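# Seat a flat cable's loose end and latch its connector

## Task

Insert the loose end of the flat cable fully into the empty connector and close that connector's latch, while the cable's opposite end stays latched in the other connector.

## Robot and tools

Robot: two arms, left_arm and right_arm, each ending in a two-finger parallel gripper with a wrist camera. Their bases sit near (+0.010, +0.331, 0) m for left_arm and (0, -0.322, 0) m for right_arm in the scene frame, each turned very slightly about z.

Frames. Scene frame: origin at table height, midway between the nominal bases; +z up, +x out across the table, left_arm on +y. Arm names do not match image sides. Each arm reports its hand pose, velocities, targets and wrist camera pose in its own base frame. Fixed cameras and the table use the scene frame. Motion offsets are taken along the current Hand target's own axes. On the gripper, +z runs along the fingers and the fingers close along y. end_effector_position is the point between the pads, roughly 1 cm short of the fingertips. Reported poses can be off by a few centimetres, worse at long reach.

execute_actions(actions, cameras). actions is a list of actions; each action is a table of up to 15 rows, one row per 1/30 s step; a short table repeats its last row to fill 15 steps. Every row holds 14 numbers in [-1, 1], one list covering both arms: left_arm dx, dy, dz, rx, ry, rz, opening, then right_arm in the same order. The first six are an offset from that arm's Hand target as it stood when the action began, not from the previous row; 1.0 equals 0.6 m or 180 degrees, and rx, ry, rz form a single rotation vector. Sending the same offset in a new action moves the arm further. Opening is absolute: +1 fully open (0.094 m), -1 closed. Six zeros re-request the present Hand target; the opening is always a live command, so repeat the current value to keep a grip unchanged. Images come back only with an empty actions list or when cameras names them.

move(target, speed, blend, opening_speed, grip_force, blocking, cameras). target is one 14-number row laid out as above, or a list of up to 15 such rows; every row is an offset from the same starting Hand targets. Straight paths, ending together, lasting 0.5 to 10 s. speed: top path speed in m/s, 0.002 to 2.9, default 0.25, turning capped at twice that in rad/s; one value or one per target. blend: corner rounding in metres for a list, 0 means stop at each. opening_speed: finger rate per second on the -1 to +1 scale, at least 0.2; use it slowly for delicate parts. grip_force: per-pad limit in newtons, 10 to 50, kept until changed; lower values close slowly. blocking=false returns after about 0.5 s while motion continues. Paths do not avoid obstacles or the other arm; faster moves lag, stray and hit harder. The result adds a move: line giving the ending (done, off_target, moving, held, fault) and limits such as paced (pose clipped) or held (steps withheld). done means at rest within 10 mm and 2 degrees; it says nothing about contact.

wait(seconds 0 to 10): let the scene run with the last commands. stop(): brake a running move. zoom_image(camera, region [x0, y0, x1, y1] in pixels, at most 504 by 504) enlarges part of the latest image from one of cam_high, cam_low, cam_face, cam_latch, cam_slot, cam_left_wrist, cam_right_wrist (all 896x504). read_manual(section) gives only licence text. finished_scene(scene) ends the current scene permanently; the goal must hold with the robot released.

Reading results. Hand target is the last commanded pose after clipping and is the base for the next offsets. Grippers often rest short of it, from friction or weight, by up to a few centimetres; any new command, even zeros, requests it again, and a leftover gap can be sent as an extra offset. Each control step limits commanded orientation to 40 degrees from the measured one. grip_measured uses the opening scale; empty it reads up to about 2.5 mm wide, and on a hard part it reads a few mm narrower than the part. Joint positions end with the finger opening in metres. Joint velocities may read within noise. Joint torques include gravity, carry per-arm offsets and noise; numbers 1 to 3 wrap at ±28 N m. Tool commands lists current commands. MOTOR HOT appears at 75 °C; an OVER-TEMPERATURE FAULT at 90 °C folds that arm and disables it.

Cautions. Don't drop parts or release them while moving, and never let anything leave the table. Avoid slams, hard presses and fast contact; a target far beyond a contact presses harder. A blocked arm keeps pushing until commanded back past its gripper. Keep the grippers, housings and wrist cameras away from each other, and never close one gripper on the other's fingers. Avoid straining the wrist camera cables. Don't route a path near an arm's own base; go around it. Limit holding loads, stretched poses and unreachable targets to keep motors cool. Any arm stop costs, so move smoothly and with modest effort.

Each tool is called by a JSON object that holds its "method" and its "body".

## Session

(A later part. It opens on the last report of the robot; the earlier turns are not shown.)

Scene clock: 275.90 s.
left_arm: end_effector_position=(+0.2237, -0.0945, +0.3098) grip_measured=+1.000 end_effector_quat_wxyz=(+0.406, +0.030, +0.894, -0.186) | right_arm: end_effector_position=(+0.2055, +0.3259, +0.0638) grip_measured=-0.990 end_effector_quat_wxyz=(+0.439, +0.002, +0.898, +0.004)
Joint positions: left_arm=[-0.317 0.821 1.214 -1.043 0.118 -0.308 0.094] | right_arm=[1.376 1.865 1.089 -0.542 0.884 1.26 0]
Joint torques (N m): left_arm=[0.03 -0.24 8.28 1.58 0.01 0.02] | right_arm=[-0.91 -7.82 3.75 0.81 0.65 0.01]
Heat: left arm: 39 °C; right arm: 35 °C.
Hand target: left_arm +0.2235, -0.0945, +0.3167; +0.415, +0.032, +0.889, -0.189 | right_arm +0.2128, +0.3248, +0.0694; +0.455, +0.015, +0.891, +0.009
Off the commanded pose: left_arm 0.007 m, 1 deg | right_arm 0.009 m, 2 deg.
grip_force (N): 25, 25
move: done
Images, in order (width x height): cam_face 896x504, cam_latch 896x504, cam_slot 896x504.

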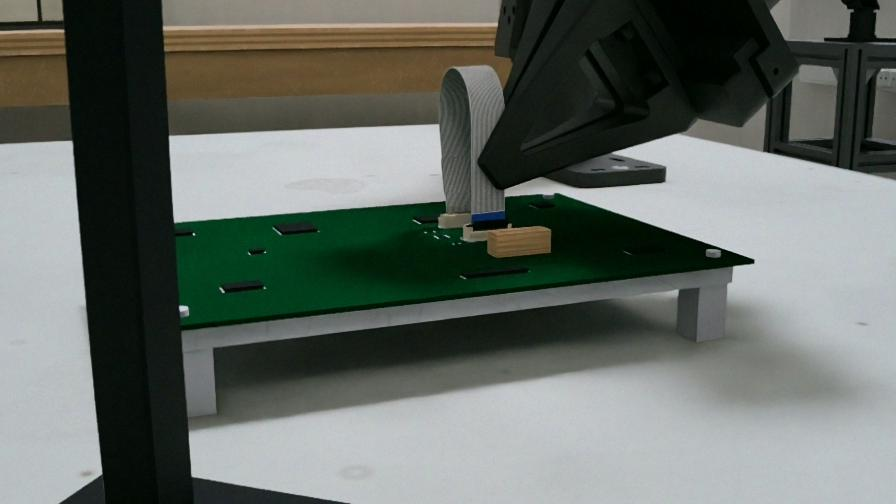

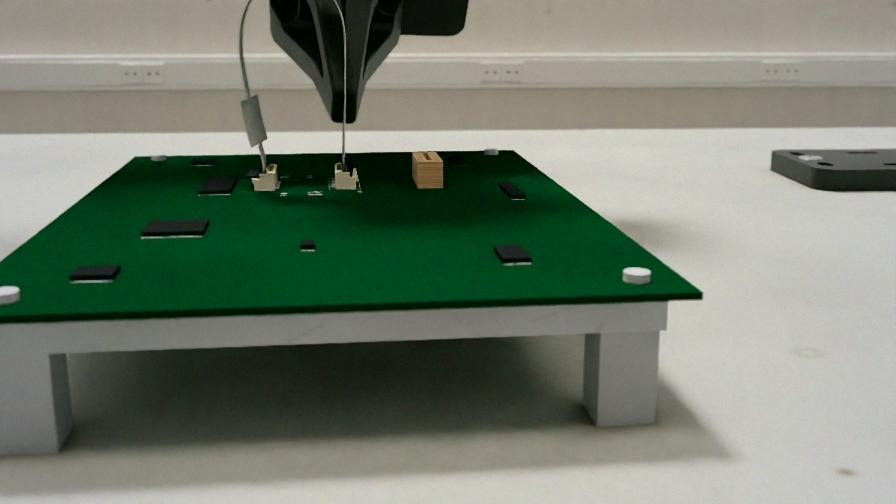

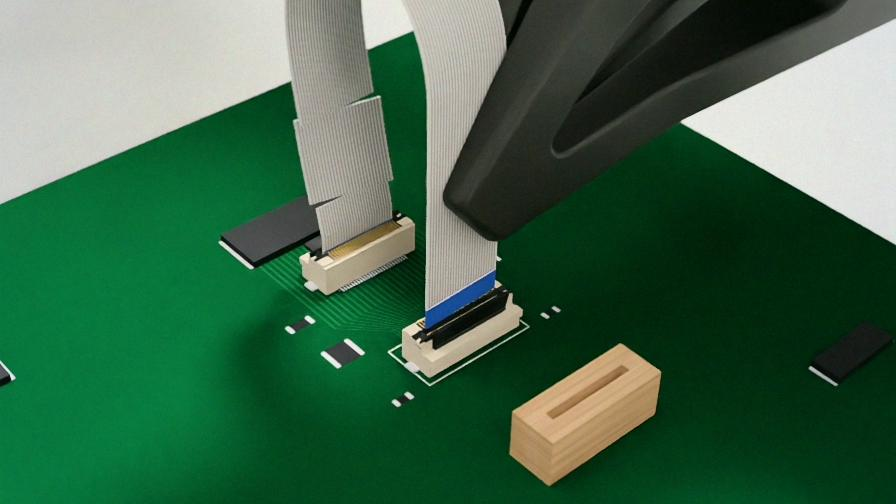

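{"method": "move", "body": {"target": [0,0,0,0,0,0,1,0.0065,-0.0005,0.005,0,0,0,-1], "speed": 0.03, "cameras": ["cam_latch","cam_slot"]}}

{"method": "zoom_image", "body": {"camera": "cam_latch", "region": [320, 120, 380, 200]}}

{"method": "zoom_image", "body": {"camera": "cam_slot", "region": [390, 190, 560, 400]}}

Scene clock: 277.90 s.
left_arm: end_effector_position=(+0.2237, -0.0945, +0.3098) grip_measured=+1.000 end_effector_quat_wxyz=(+0.406, +0.030, +0.894, -0.186) | right_arm: end_effector_position=(+0.2056, +0.3264, +0.0622) grip_measured=-0.990 end_effector_quat_wxyz=(+0.440, +0.004, +0.898, +0.008)
Joint positions: left_arm=[-0.317 0.821 1.214 -1.043 0.118 -0.308 0.094] | right_arm=[1.376 1.865 1.08 -0.523 0.884 1.259 0]
Joint torques (N m): left_arm=[-0.02 -0.32 8.42 1.6 -0.03 0.03] | right_arm=[-0.96 -7.13 3.7 0.8 0.66 0.02]
Heat: left arm: 39 °C; right arm: 35 °C.
Hand target: left_arm +0.2235, -0.0945, +0.3167; +0.415, +0.032, +0.889, -0.189 | right_arm +0.2130, +0.3246, +0.0645; +0.455, +0.015, +0.891, +0.009
Off the commanded pose: left_arm 0.007 m, 1 deg | right_arm 0.008 m, 2 deg.
grip_force (N): 25, 25
move: done
Images, in order (width x height): cam_latch 896x504, cam_slot 896x504.

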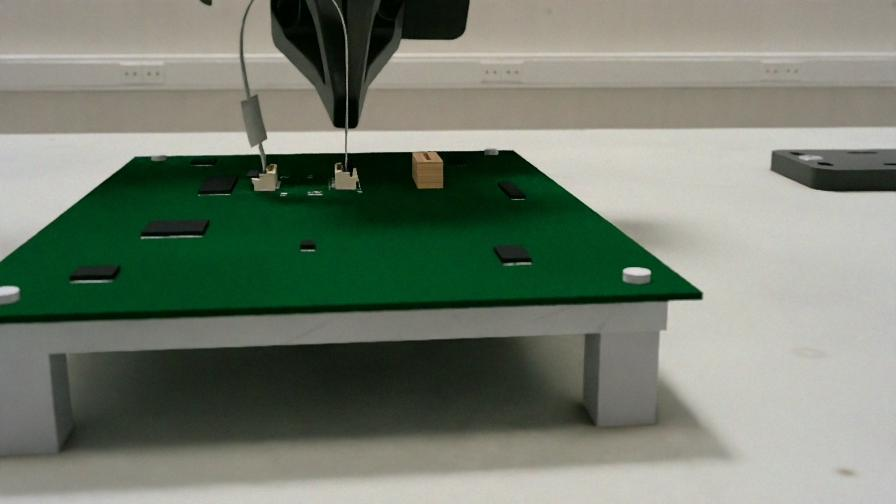

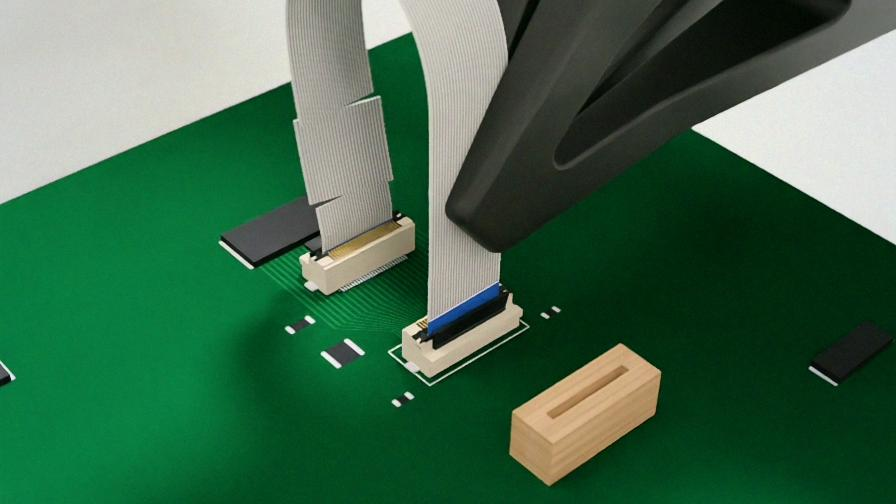

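Scaled by 6.300 from the camera's 896x504 image, which has a finer 1280x720 frame.

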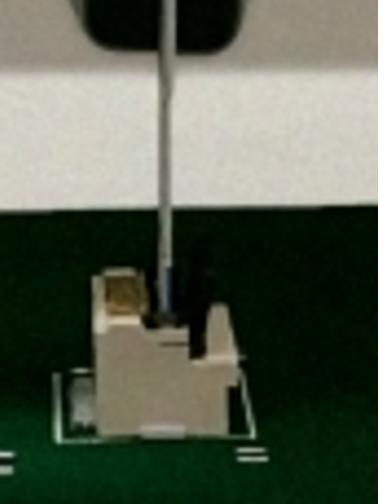

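Scaled by 2.400 from the camera's 896x504 image, which has a finer 1280x720 frame.

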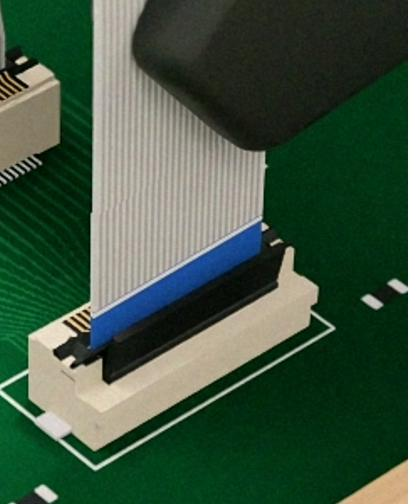

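{"method": "move", "body": {"target": [0,0,0,0,0,0,1,0.0065,-0.0017,0.005,0,0,0,-1], "speed": 0.03, "cameras": ["cam_latch","cam_slot"]}}

{"method": "zoom_image", "body": {"camera": "cam_latch", "region": [320, 120, 380, 200]}}

{"method": "zoom_image", "body": {"camera": "cam_slot", "region": [390, 190, 560, 400]}}

Scene clock: 279.50 s.
left_arm: end_effector_position=(+0.2237, -0.0945, +0.3098) grip_measured=+1.000 end_effector_quat_wxyz=(+0.406, +0.030, +0.894, -0.186) | right_arm: end_effector_position=(+0.2055, +0.3262, +0.0598) grip_measured=-0.990 end_effector_quat_wxyz=(+0.441, +0.005, +0.897, +0.012)
Joint positions: left_arm=[-0.317 0.821 1.214 -1.043 0.118 -0.308 0.094] | right_arm=[1.376 1.865 1.067 -0.501 0.884 1.258 0]
Joint torques (N m): left_arm=[0.09 -0.2 8.27 1.58 0 0.01] | right_arm=[-1.03 -6.58 3.63 0.83 0.66 0]
Heat: left arm: 39 °C; right arm: 35 °C.
Hand target: left_arm +0.2235, -0.0945, +0.3167; +0.415, +0.032, +0.889, -0.189 | right_arm +0.2131, +0.3238, +0.0596; +0.455, +0.015, +0.891, +0.009
Off the commanded pose: left_arm 0.007 m, 1 deg | right_arm 0.008 m, 2 deg.
grip_force (N): 25, 25
move: done
Images, in order (width x height): cam_latch 896x504, cam_slot 896x504.

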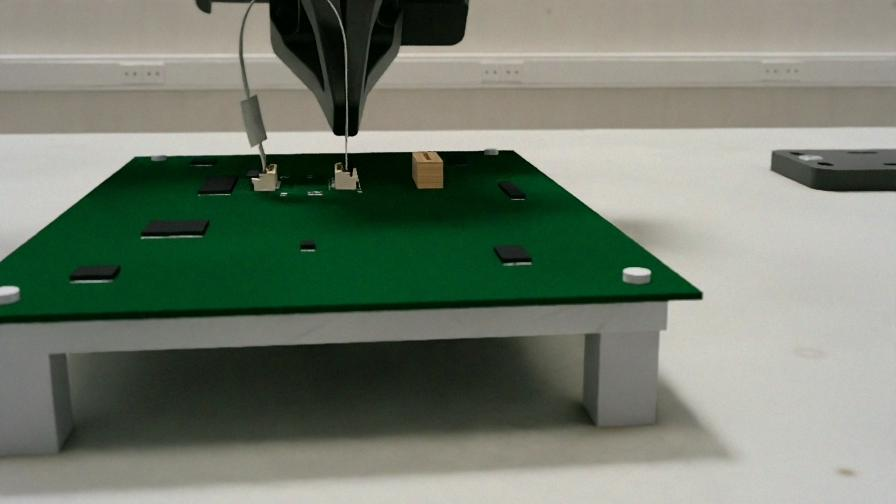

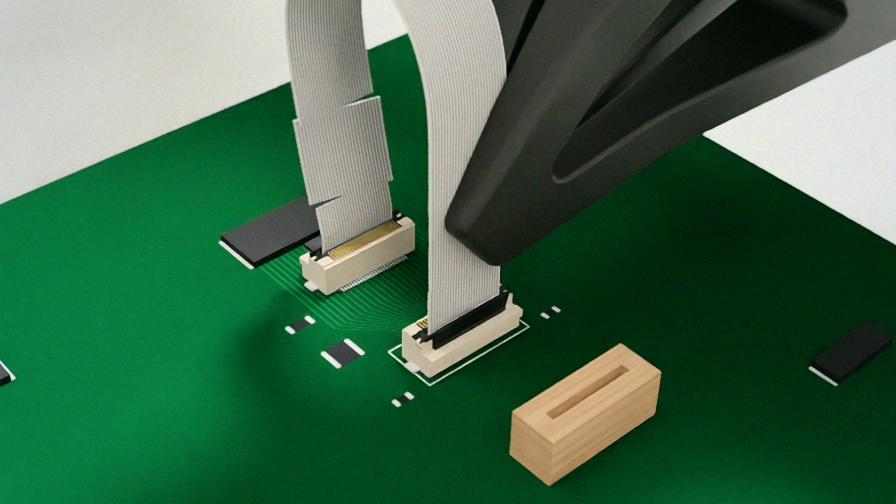

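Scaled by 6.300 from the camera's 896x504 image, which has a finer 1280x720 frame.

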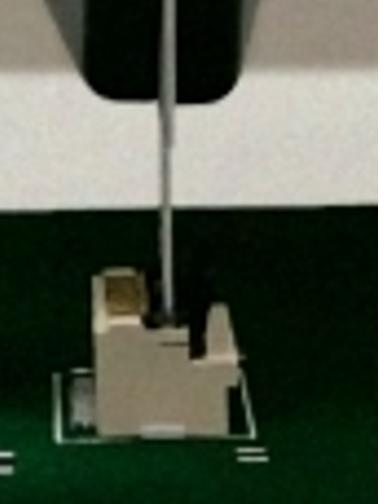

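Scaled by 2.400 from the camera's 896x504 image, which has a finer 1280x720 frame.

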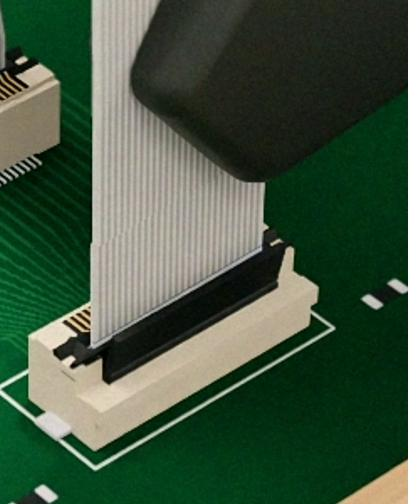

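{"method": "move", "body": {"target": [0,0,0,0,0,0,1,0.0081,-0.0014,0.0059,0,0,0,-1], "speed": 0.03, "cameras": ["cam_latch","cam_slot"]}}

{"method": "zoom_image", "body": {"camera": "cam_latch", "region": [320, 120, 380, 200]}}

{"method": "zoom_image", "body": {"camera": "cam_slot", "region": [400, 250, 520, 370]}}

Scene clock: 280.93 s.
left_arm: end_effector_position=(+0.2237, -0.0945, +0.3098) grip_measured=+1.000 end_effector_quat_wxyz=(+0.406, +0.030, +0.894, -0.186) | right_arm: end_effector_position=(+0.2058, +0.3264, +0.0589) grip_measured=-0.990 end_effector_quat_wxyz=(+0.442, +0.006, +0.897, +0.015)
Joint positions: left_arm=[-0.317 0.821 1.214 -1.043 0.118 -0.308 0.094] | right_arm=[1.376 1.865 1.059 -0.486 0.886 1.257 0]
Joint torques (N m): left_arm=[-0.06 -0.28 8.35 1.58 -0.02 0.04] | right_arm=[-1.06 -5.81 3.17 0.92 0.63 0.01]
Heat: left arm: 39 °C; right arm: 35 °C.
Hand target: left_arm +0.2235, -0.0945, +0.3167; +0.415, +0.032, +0.889, -0.189 | right_arm +0.2131, +0.3231, +0.0536; +0.455, +0.015, +0.891, +0.009
Off the commanded pose: left_arm 0.007 m, 1 deg | right_arm 0.010 m, 2 deg.
grip_force (N): 25, 25
move: done
Images, in order (width x height): cam_latch 896x504, cam_slot 896x504.

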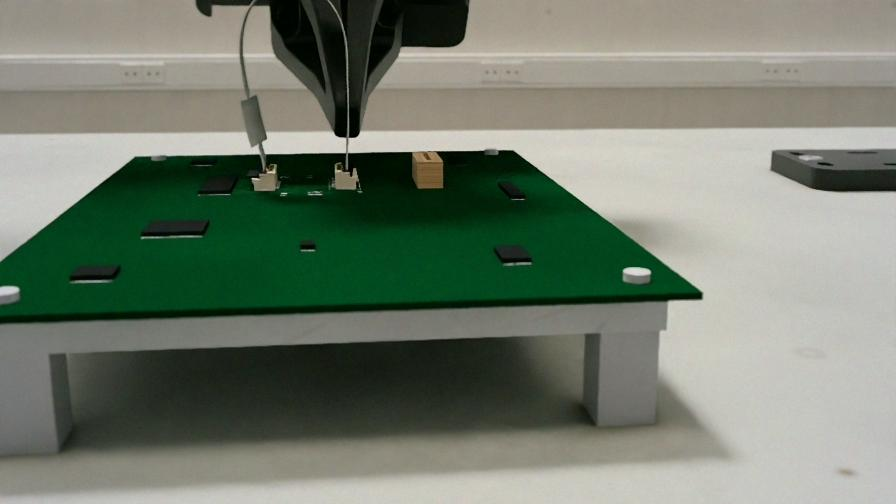

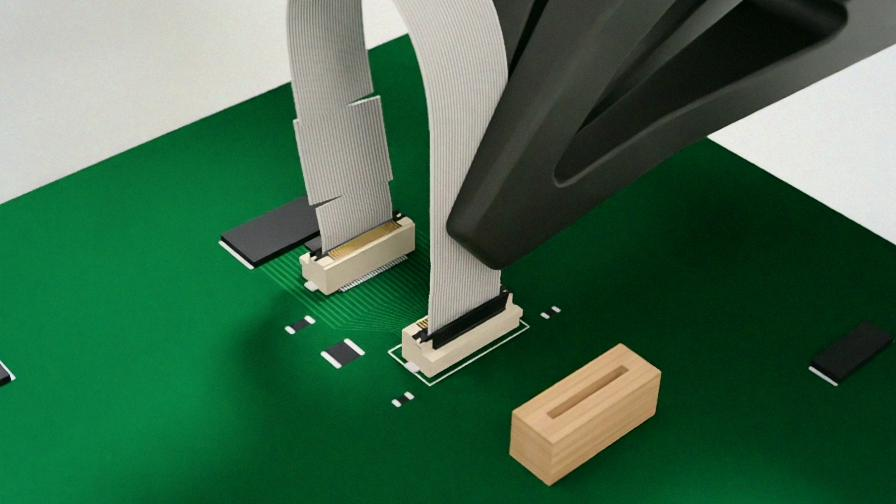

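Scaled by 6.300 from the camera's 896x504 image, which has a finer 1280x720 frame.

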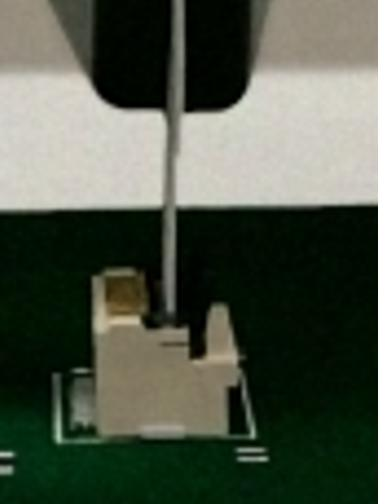

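Scaled by 4.200 from the camera's 896x504 image, which has a finer 1280x720 frame.

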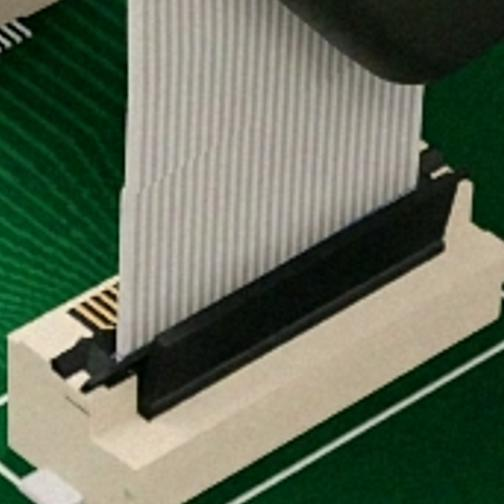

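{"method": "move", "body": {"target": [[0,0,0,0,0,0,1,-0.0081,0.0003,-0.0059,0,0,0,-1],[0,0,0,0,0,0,1,-0.0081,-0.0003,-0.0059,0,0,0,-0.82]], "speed": 0.03, "cameras": ["cam_latch","cam_slot"]}}

{"method": "zoom_image", "body": {"camera": "cam_latch", "region": [320, 120, 380, 200]}}

{"method": "zoom_image", "body": {"camera": "cam_slot", "region": [400, 250, 520, 370]}}

Scene clock: 286.07 s.
left_arm: end_effector_position=(+0.2237, -0.0945, +0.3098) grip_measured=+1.000 end_effector_quat_wxyz=(+0.406, +0.030, +0.894, -0.186) | right_arm: end_effector_position=(+0.2079, +0.3250, +0.0587) grip_measured=-0.822 end_effector_quat_wxyz=(+0.442, +0.008, +0.897, +0.013)
Joint positions: left_arm=[-0.317 0.821 1.214 -1.043 0.118 -0.308 0.094] | right_arm=[1.369 1.865 1.059 -0.486 0.886 1.255 0.008]
Joint torques (N m): left_arm=[0.18 -0.16 8.36 1.58 -0.05 0.06] | right_arm=[-0.51 -6.8 3.86 0.73 0.63 0.01]
Heat: left arm: 39 °C; right arm: 35 °C.
Hand target: left_arm +0.2235, -0.0945, +0.3167; +0.415, +0.032, +0.889, -0.189 | right_arm +0.2130, +0.3228, +0.0596; +0.455, +0.015, +0.891, +0.009
Off the commanded pose: left_arm 0.007 m, 1 deg | right_arm 0.006 m, 2 deg.
grip_force (N): 25, 25
move: done
Images, in order (width x height): cam_latch 896x504, cam_slot 896x504.

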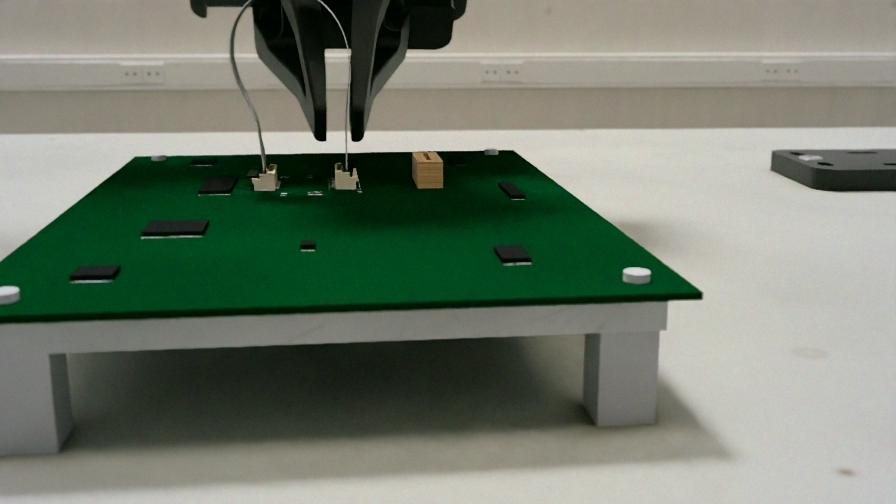

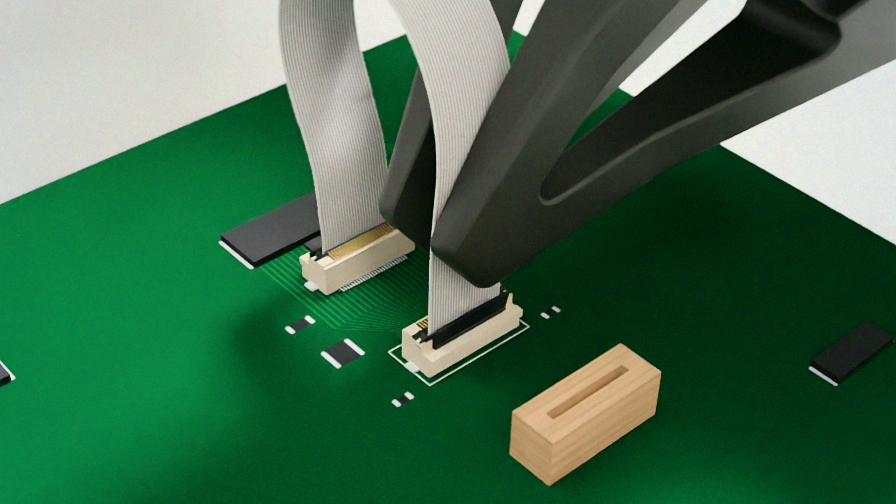

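Scaled by 6.300 from the camera's 896x504 image, which has a finer 1280x720 frame.

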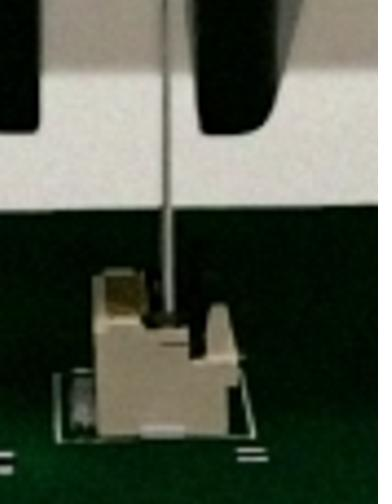

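Scaled by 4.200 from the camera's 896x504 image, which has a finer 1280x720 frame.

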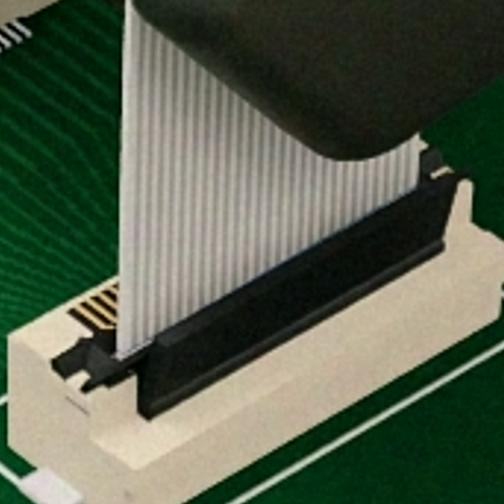

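{"method": "move", "body": {"target": [0,0,0,0,0,0,1,0.0079,-0.0053,0.0059,0,0,0,-0.82], "speed": 0.03, "cameras": ["cam_latch","cam_slot"]}}

{"method": "zoom_image", "body": {"camera": "cam_latch", "region": [320, 120, 380, 200]}}

{"method": "zoom_image", "body": {"camera": "cam_slot", "region": [400, 250, 520, 370]}}

Scene clock: 288.90 s.
left_arm: end_effector_position=(+0.2237, -0.0945, +0.3098) grip_measured=+1.000 end_effector_quat_wxyz=(+0.406, +0.030, +0.894, -0.186) | right_arm: end_effector_position=(+0.2073, +0.3222, +0.0543) grip_measured=-0.822 end_effector_quat_wxyz=(+0.442, +0.007, +0.897, +0.012)
Joint positions: left_arm=[-0.317 0.821 1.214 -1.043 0.118 -0.308 0.094] | right_arm=[1.369 1.865 1.038 -0.465 0.886 1.253 0.008]
Joint torques (N m): left_arm=[-0.09 -0.23 8.36 1.56 -0.02 0.04] | right_arm=[-0.7 -6.53 3.55 0.82 0.63 0]
Heat: left arm: 39 °C; right arm: 35 °C.
Hand target: left_arm +0.2235, -0.0945, +0.3167; +0.415, +0.032, +0.889, -0.189 | right_arm +0.2131, +0.3198, +0.0536; +0.455, +0.015, +0.891, +0.009
Off the commanded pose: left_arm 0.007 m, 1 deg | right_arm 0.006 m, 2 deg.
grip_force (N): 25, 25
move: done
Images, in order (width x height): cam_latch 896x504, cam_slot 896x504.

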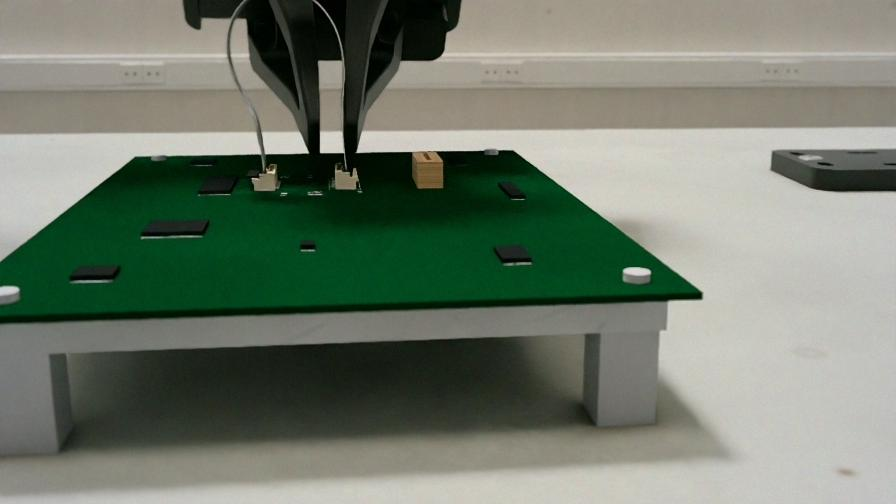

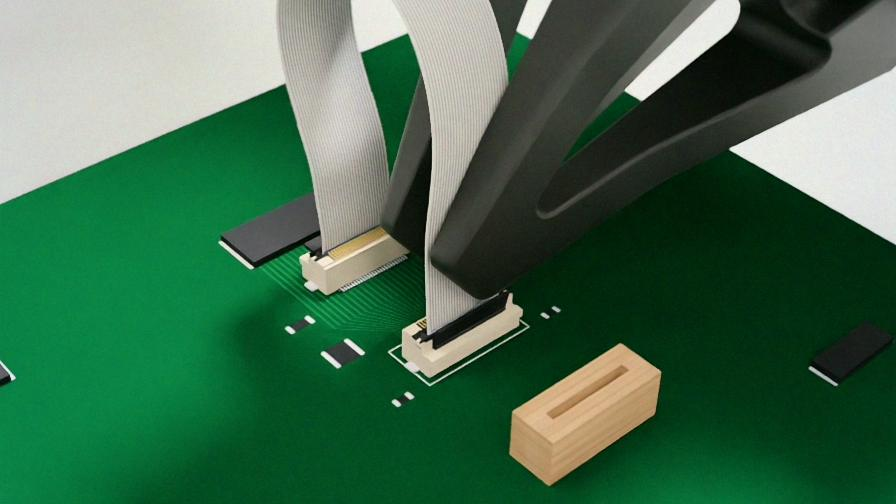

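Scaled by 6.300 from the camera's 896x504 image, which has a finer 1280x720 frame.

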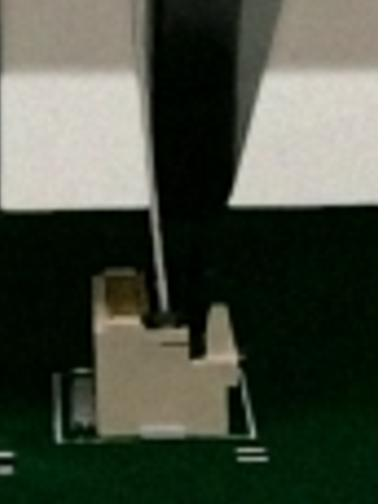

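Scaled by 4.200 from the camera's 896x504 image, which has a finer 1280x720 frame.

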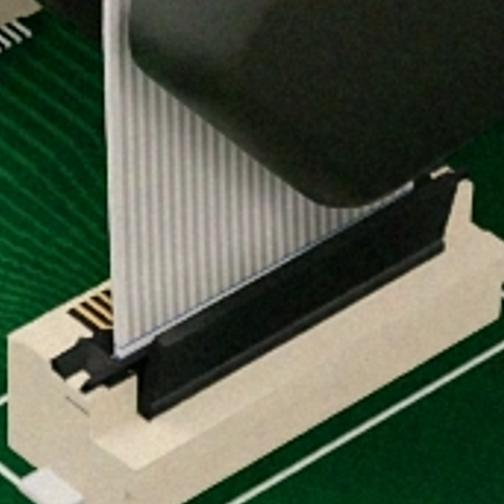

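{"method": "move", "body": {"target": [[0,0,0,0,0,0,1,0.0054,0.0002,0.0039,0,0,0,-0.82],[0,0,0,0,0,0,1,0.0070,0.0052,0.0049,0,0,0,-0.82]], "speed": 0.02, "cameras": ["cam_latch","cam_slot"]}}

{"method": "zoom_image", "body": {"camera": "cam_latch", "region": [320, 120, 380, 200]}}

{"method": "zoom_image", "body": {"camera": "cam_slot", "region": [400, 250, 520, 370]}}

Scene clock: 291.90 s.
left_arm: end_effector_position=(+0.2237, -0.0945, +0.3098) grip_measured=+1.000 end_effector_quat_wxyz=(+0.406, +0.030, +0.894, -0.186) | right_arm: end_effector_position=(+0.2088, +0.3235, +0.0515) grip_measured=-0.822 end_effector_quat_wxyz=(+0.447, +0.009, +0.894, +0.014)
Joint positions: left_arm=[-0.317 0.821 1.214 -1.043 0.118 -0.308 0.094] | right_arm=[1.369 1.878 1.033 -0.441 0.896 1.252 0.008]
Joint torques (N m): left_arm=[0.14 -0.13 8.1 1.59 -0.04 -0.01] | right_arm=[-0.53 -5.94 4.31 0.73 0.54 0.03]
Heat: left arm: 39 °C; right arm: 35 °C.
Hand target: left_arm +0.2235, -0.0945, +0.3167; +0.415, +0.032, +0.889, -0.189 | right_arm +0.2130, +0.3230, +0.0485; +0.455, +0.015, +0.891, +0.009
Off the commanded pose: left_arm 0.007 m, 1 deg | right_arm 0.005 m, 1 deg.
grip_force (N): 25, 25
move: done
Images, in order (width x height): cam_latch 896x504, cam_slot 896x504.

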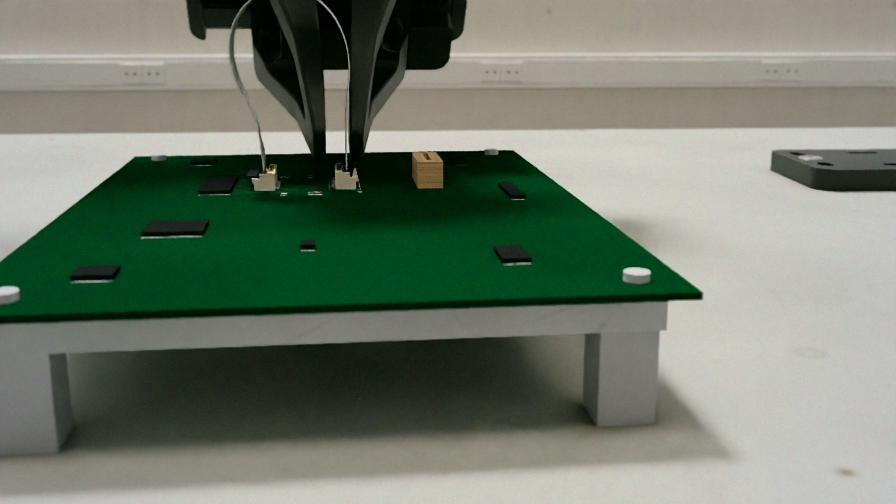

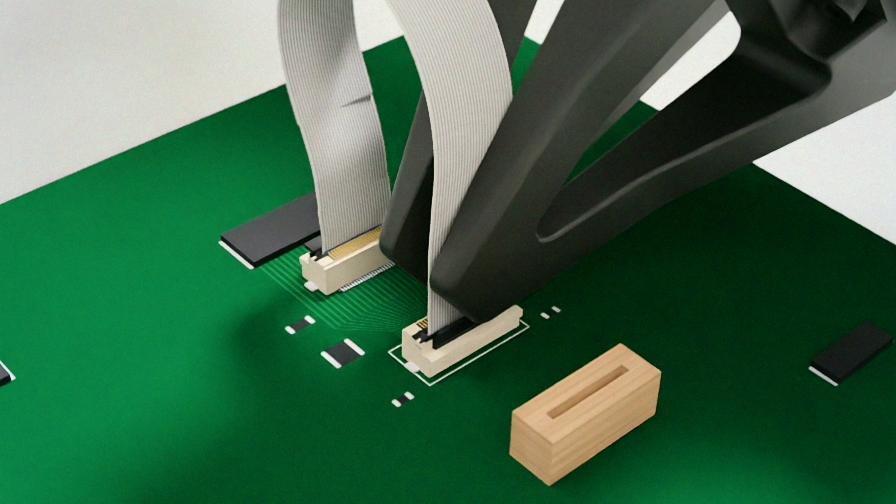

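Scaled by 6.300 from the camera's 896x504 image, which has a finer 1280x720 frame.

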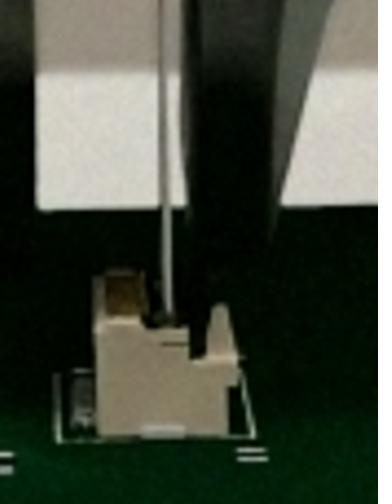

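Scaled by 4.200 from the camera's 896x504 image, which has a finer 1280x720 frame.

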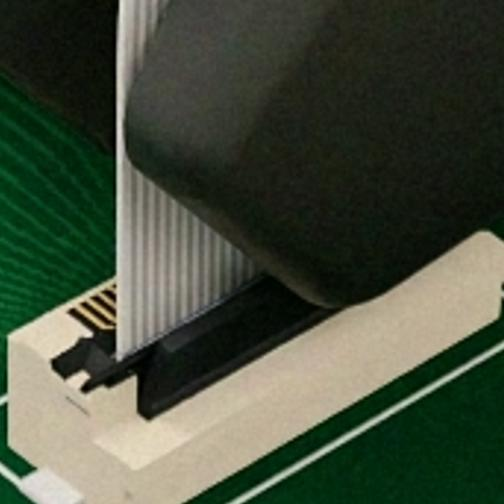

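{"method": "move", "body": {"target": [[0,0,0,0,0,0,1,0.0041,0.0035,0.0029,0,0,0,-0.82],[0,0,0,0,0,0,1,0.0081,0.0035,0.0059,0,0,0,-0.82]], "speed": 0.02, "cameras": ["cam_latch","cam_slot"]}}

{"method": "zoom_image", "body": {"camera": "cam_latch", "region": [320, 120, 380, 200]}}

{"method": "zoom_image", "body": {"camera": "cam_slot", "region": [400, 250, 520, 370]}}

Scene clock: 294.10 s.
left_arm: end_effector_position=(+0.2237, -0.0945, +0.3098) grip_measured=+1.000 end_effector_quat_wxyz=(+0.406, +0.030, +0.894, -0.186) | right_arm: end_effector_position=(+0.2103, +0.3255, +0.0481) grip_measured=-0.822 end_effector_quat_wxyz=(+0.452, +0.011, +0.892, +0.015)
Joint positions: left_arm=[-0.317 0.821 1.214 -1.043 0.118 -0.308 0.094] | right_arm=[1.369 1.895 1.033 -0.418 0.906 1.252 0.008]
Joint torques (N m): left_arm=[0.03 -0.24 8.17 1.57 0.02 0.03] | right_arm=[-0.43 -5.76 4.36 0.71 0.46 0.05]
Heat: left arm: 39 °C; right arm: 35 °C.
Hand target: left_arm +0.2235, -0.0945, +0.3167; +0.415, +0.032, +0.889, -0.189 | right_arm +0.2131, +0.3253, +0.0426; +0.455, +0.015, +0.891, +0.009
Off the commanded pose: left_arm 0.007 m, 1 deg | right_arm 0.006 m, 1 deg.
grip_force (N): 25, 25
move: done
Images, in order (width x height): cam_latch 896x504, cam_slot 896x504.

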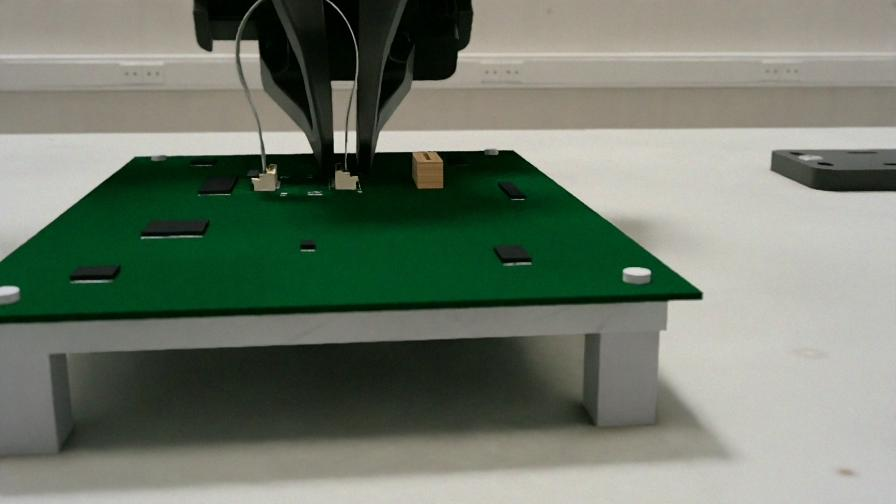

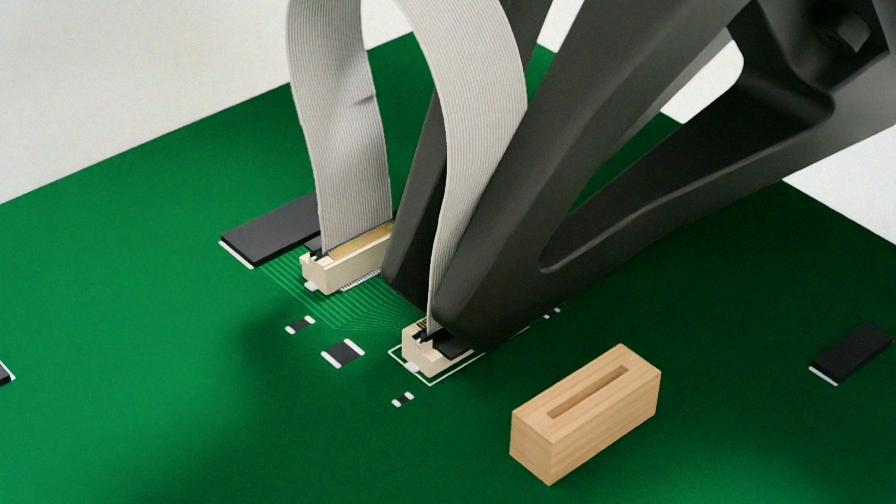

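Scaled by 6.300 from the camera's 896x504 image, which has a finer 1280x720 frame.

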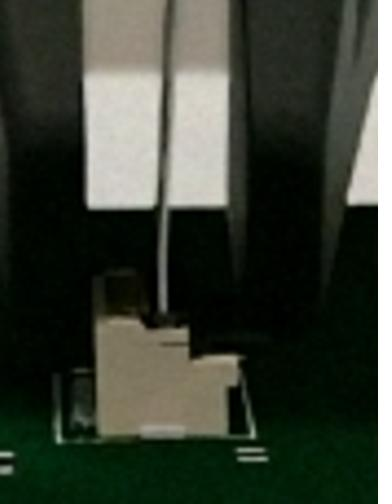

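Scaled by 4.200 from the camera's 896x504 image, which has a finer 1280x720 frame.

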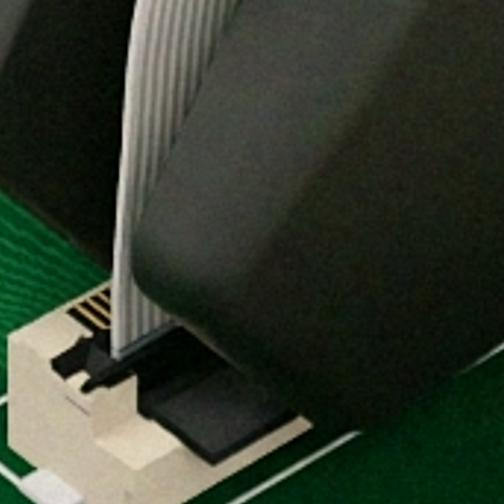

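{"method": "move", "body": {"target": [[0,0,0,0,0,0,1,-0.0351,0.0045,-0.0254,0,0,0,-0.82],[0,0,0,0,0,0,1,0.0234,0.005,-0.1064,0,0,0,-0.82]], "speed": 0.05, "cameras": ["cam_latch","cam_slot","cam_face","cam_right_wrist"]}}

{"method": "zoom_image", "body": {"camera": "cam_latch", "region": [320, 120, 380, 200]}}

{"method": "zoom_image", "body": {"camera": "cam_slot", "region": [400, 250, 520, 370]}}

Scene clock: 298.07 s.
left_arm: end_effector_position=(+0.2237, -0.0945, +0.3098) grip_measured=+1.000 end_effector_quat_wxyz=(+0.406, +0.030, +0.894, -0.186) | right_arm: end_effector_position=(+0.1500, +0.3244, +0.0600) grip_measured=-0.822 end_effector_quat_wxyz=(+0.437, +0.009, +0.899, +0.005)
Joint positions: left_arm=[-0.317 0.821 1.214 -1.043 0.118 -0.308 0.094] | right_arm=[1.543 1.895 1.126 -0.764 0.904 1.544 0.008]
Joint torques (N m): left_arm=[0.02 -0.25 8.21 1.6 -0.04 0.03] | right_arm=[0.32 -6.99 5.72 0.13 0.75 0.11]
Heat: left arm: 39 °C; right arm: 34 °C.
Hand target: left_arm +0.2235, -0.0945, +0.3167; +0.415, +0.032, +0.889, -0.189 | right_arm +0.1532, +0.3287, +0.0688; +0.455, +0.015, +0.890, +0.009
Off the commanded pose: left_arm 0.007 m, 1 deg | right_arm 0.010 m, 2 deg.
grip_force (N): 25, 25
move: done
Images, in order (width x height): cam_face 896x504, cam_latch 896x504, cam_slot 896x504, cam_right_wrist 896x504.

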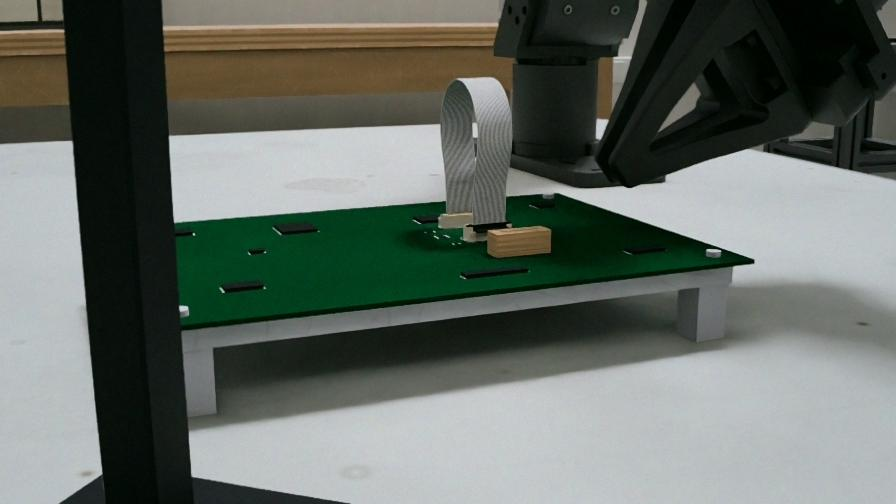

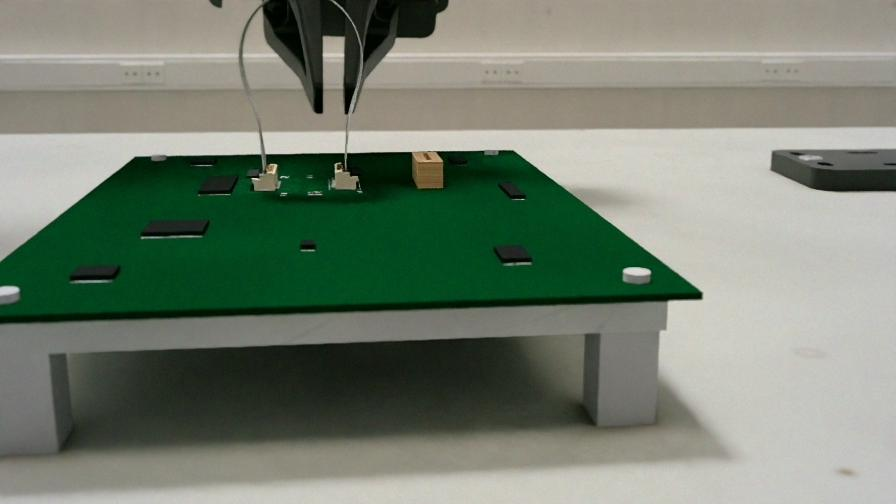

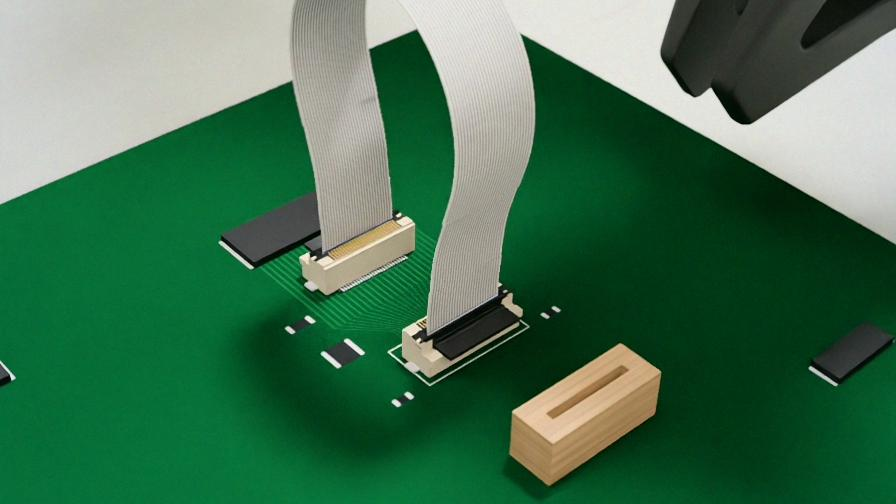

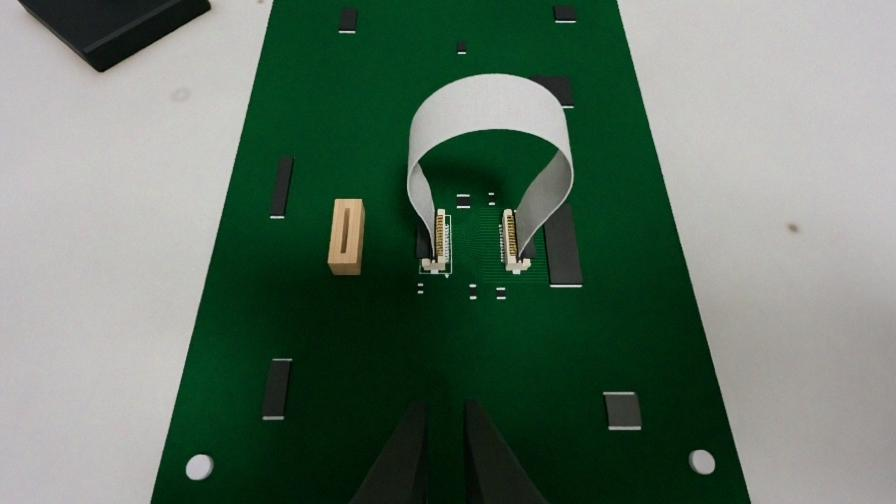

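Scaled by 6.300 from the camera's 896x504 image, which has a finer 1280x720 frame.

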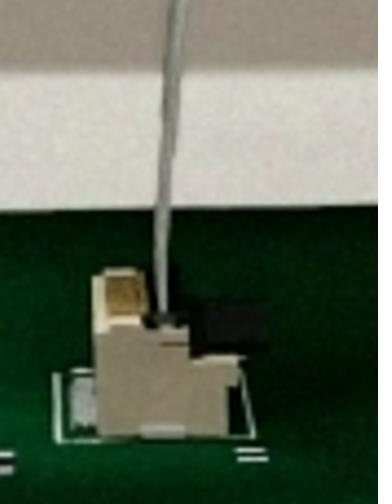

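Scaled by 4.200 from the camera's 896x504 image, which has a finer 1280x720 frame.

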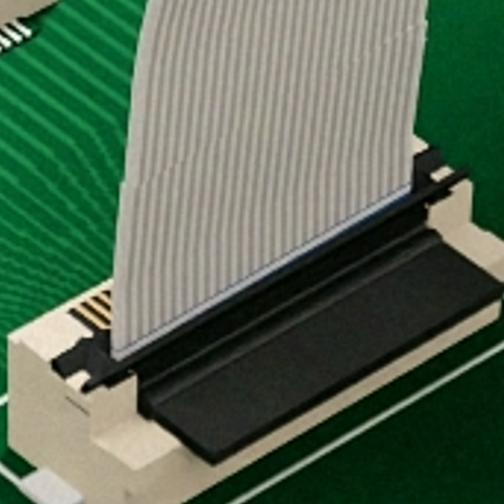

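{"method": "finished_scene", "body": {"scene": 1}}

The scene is finished: the task was done.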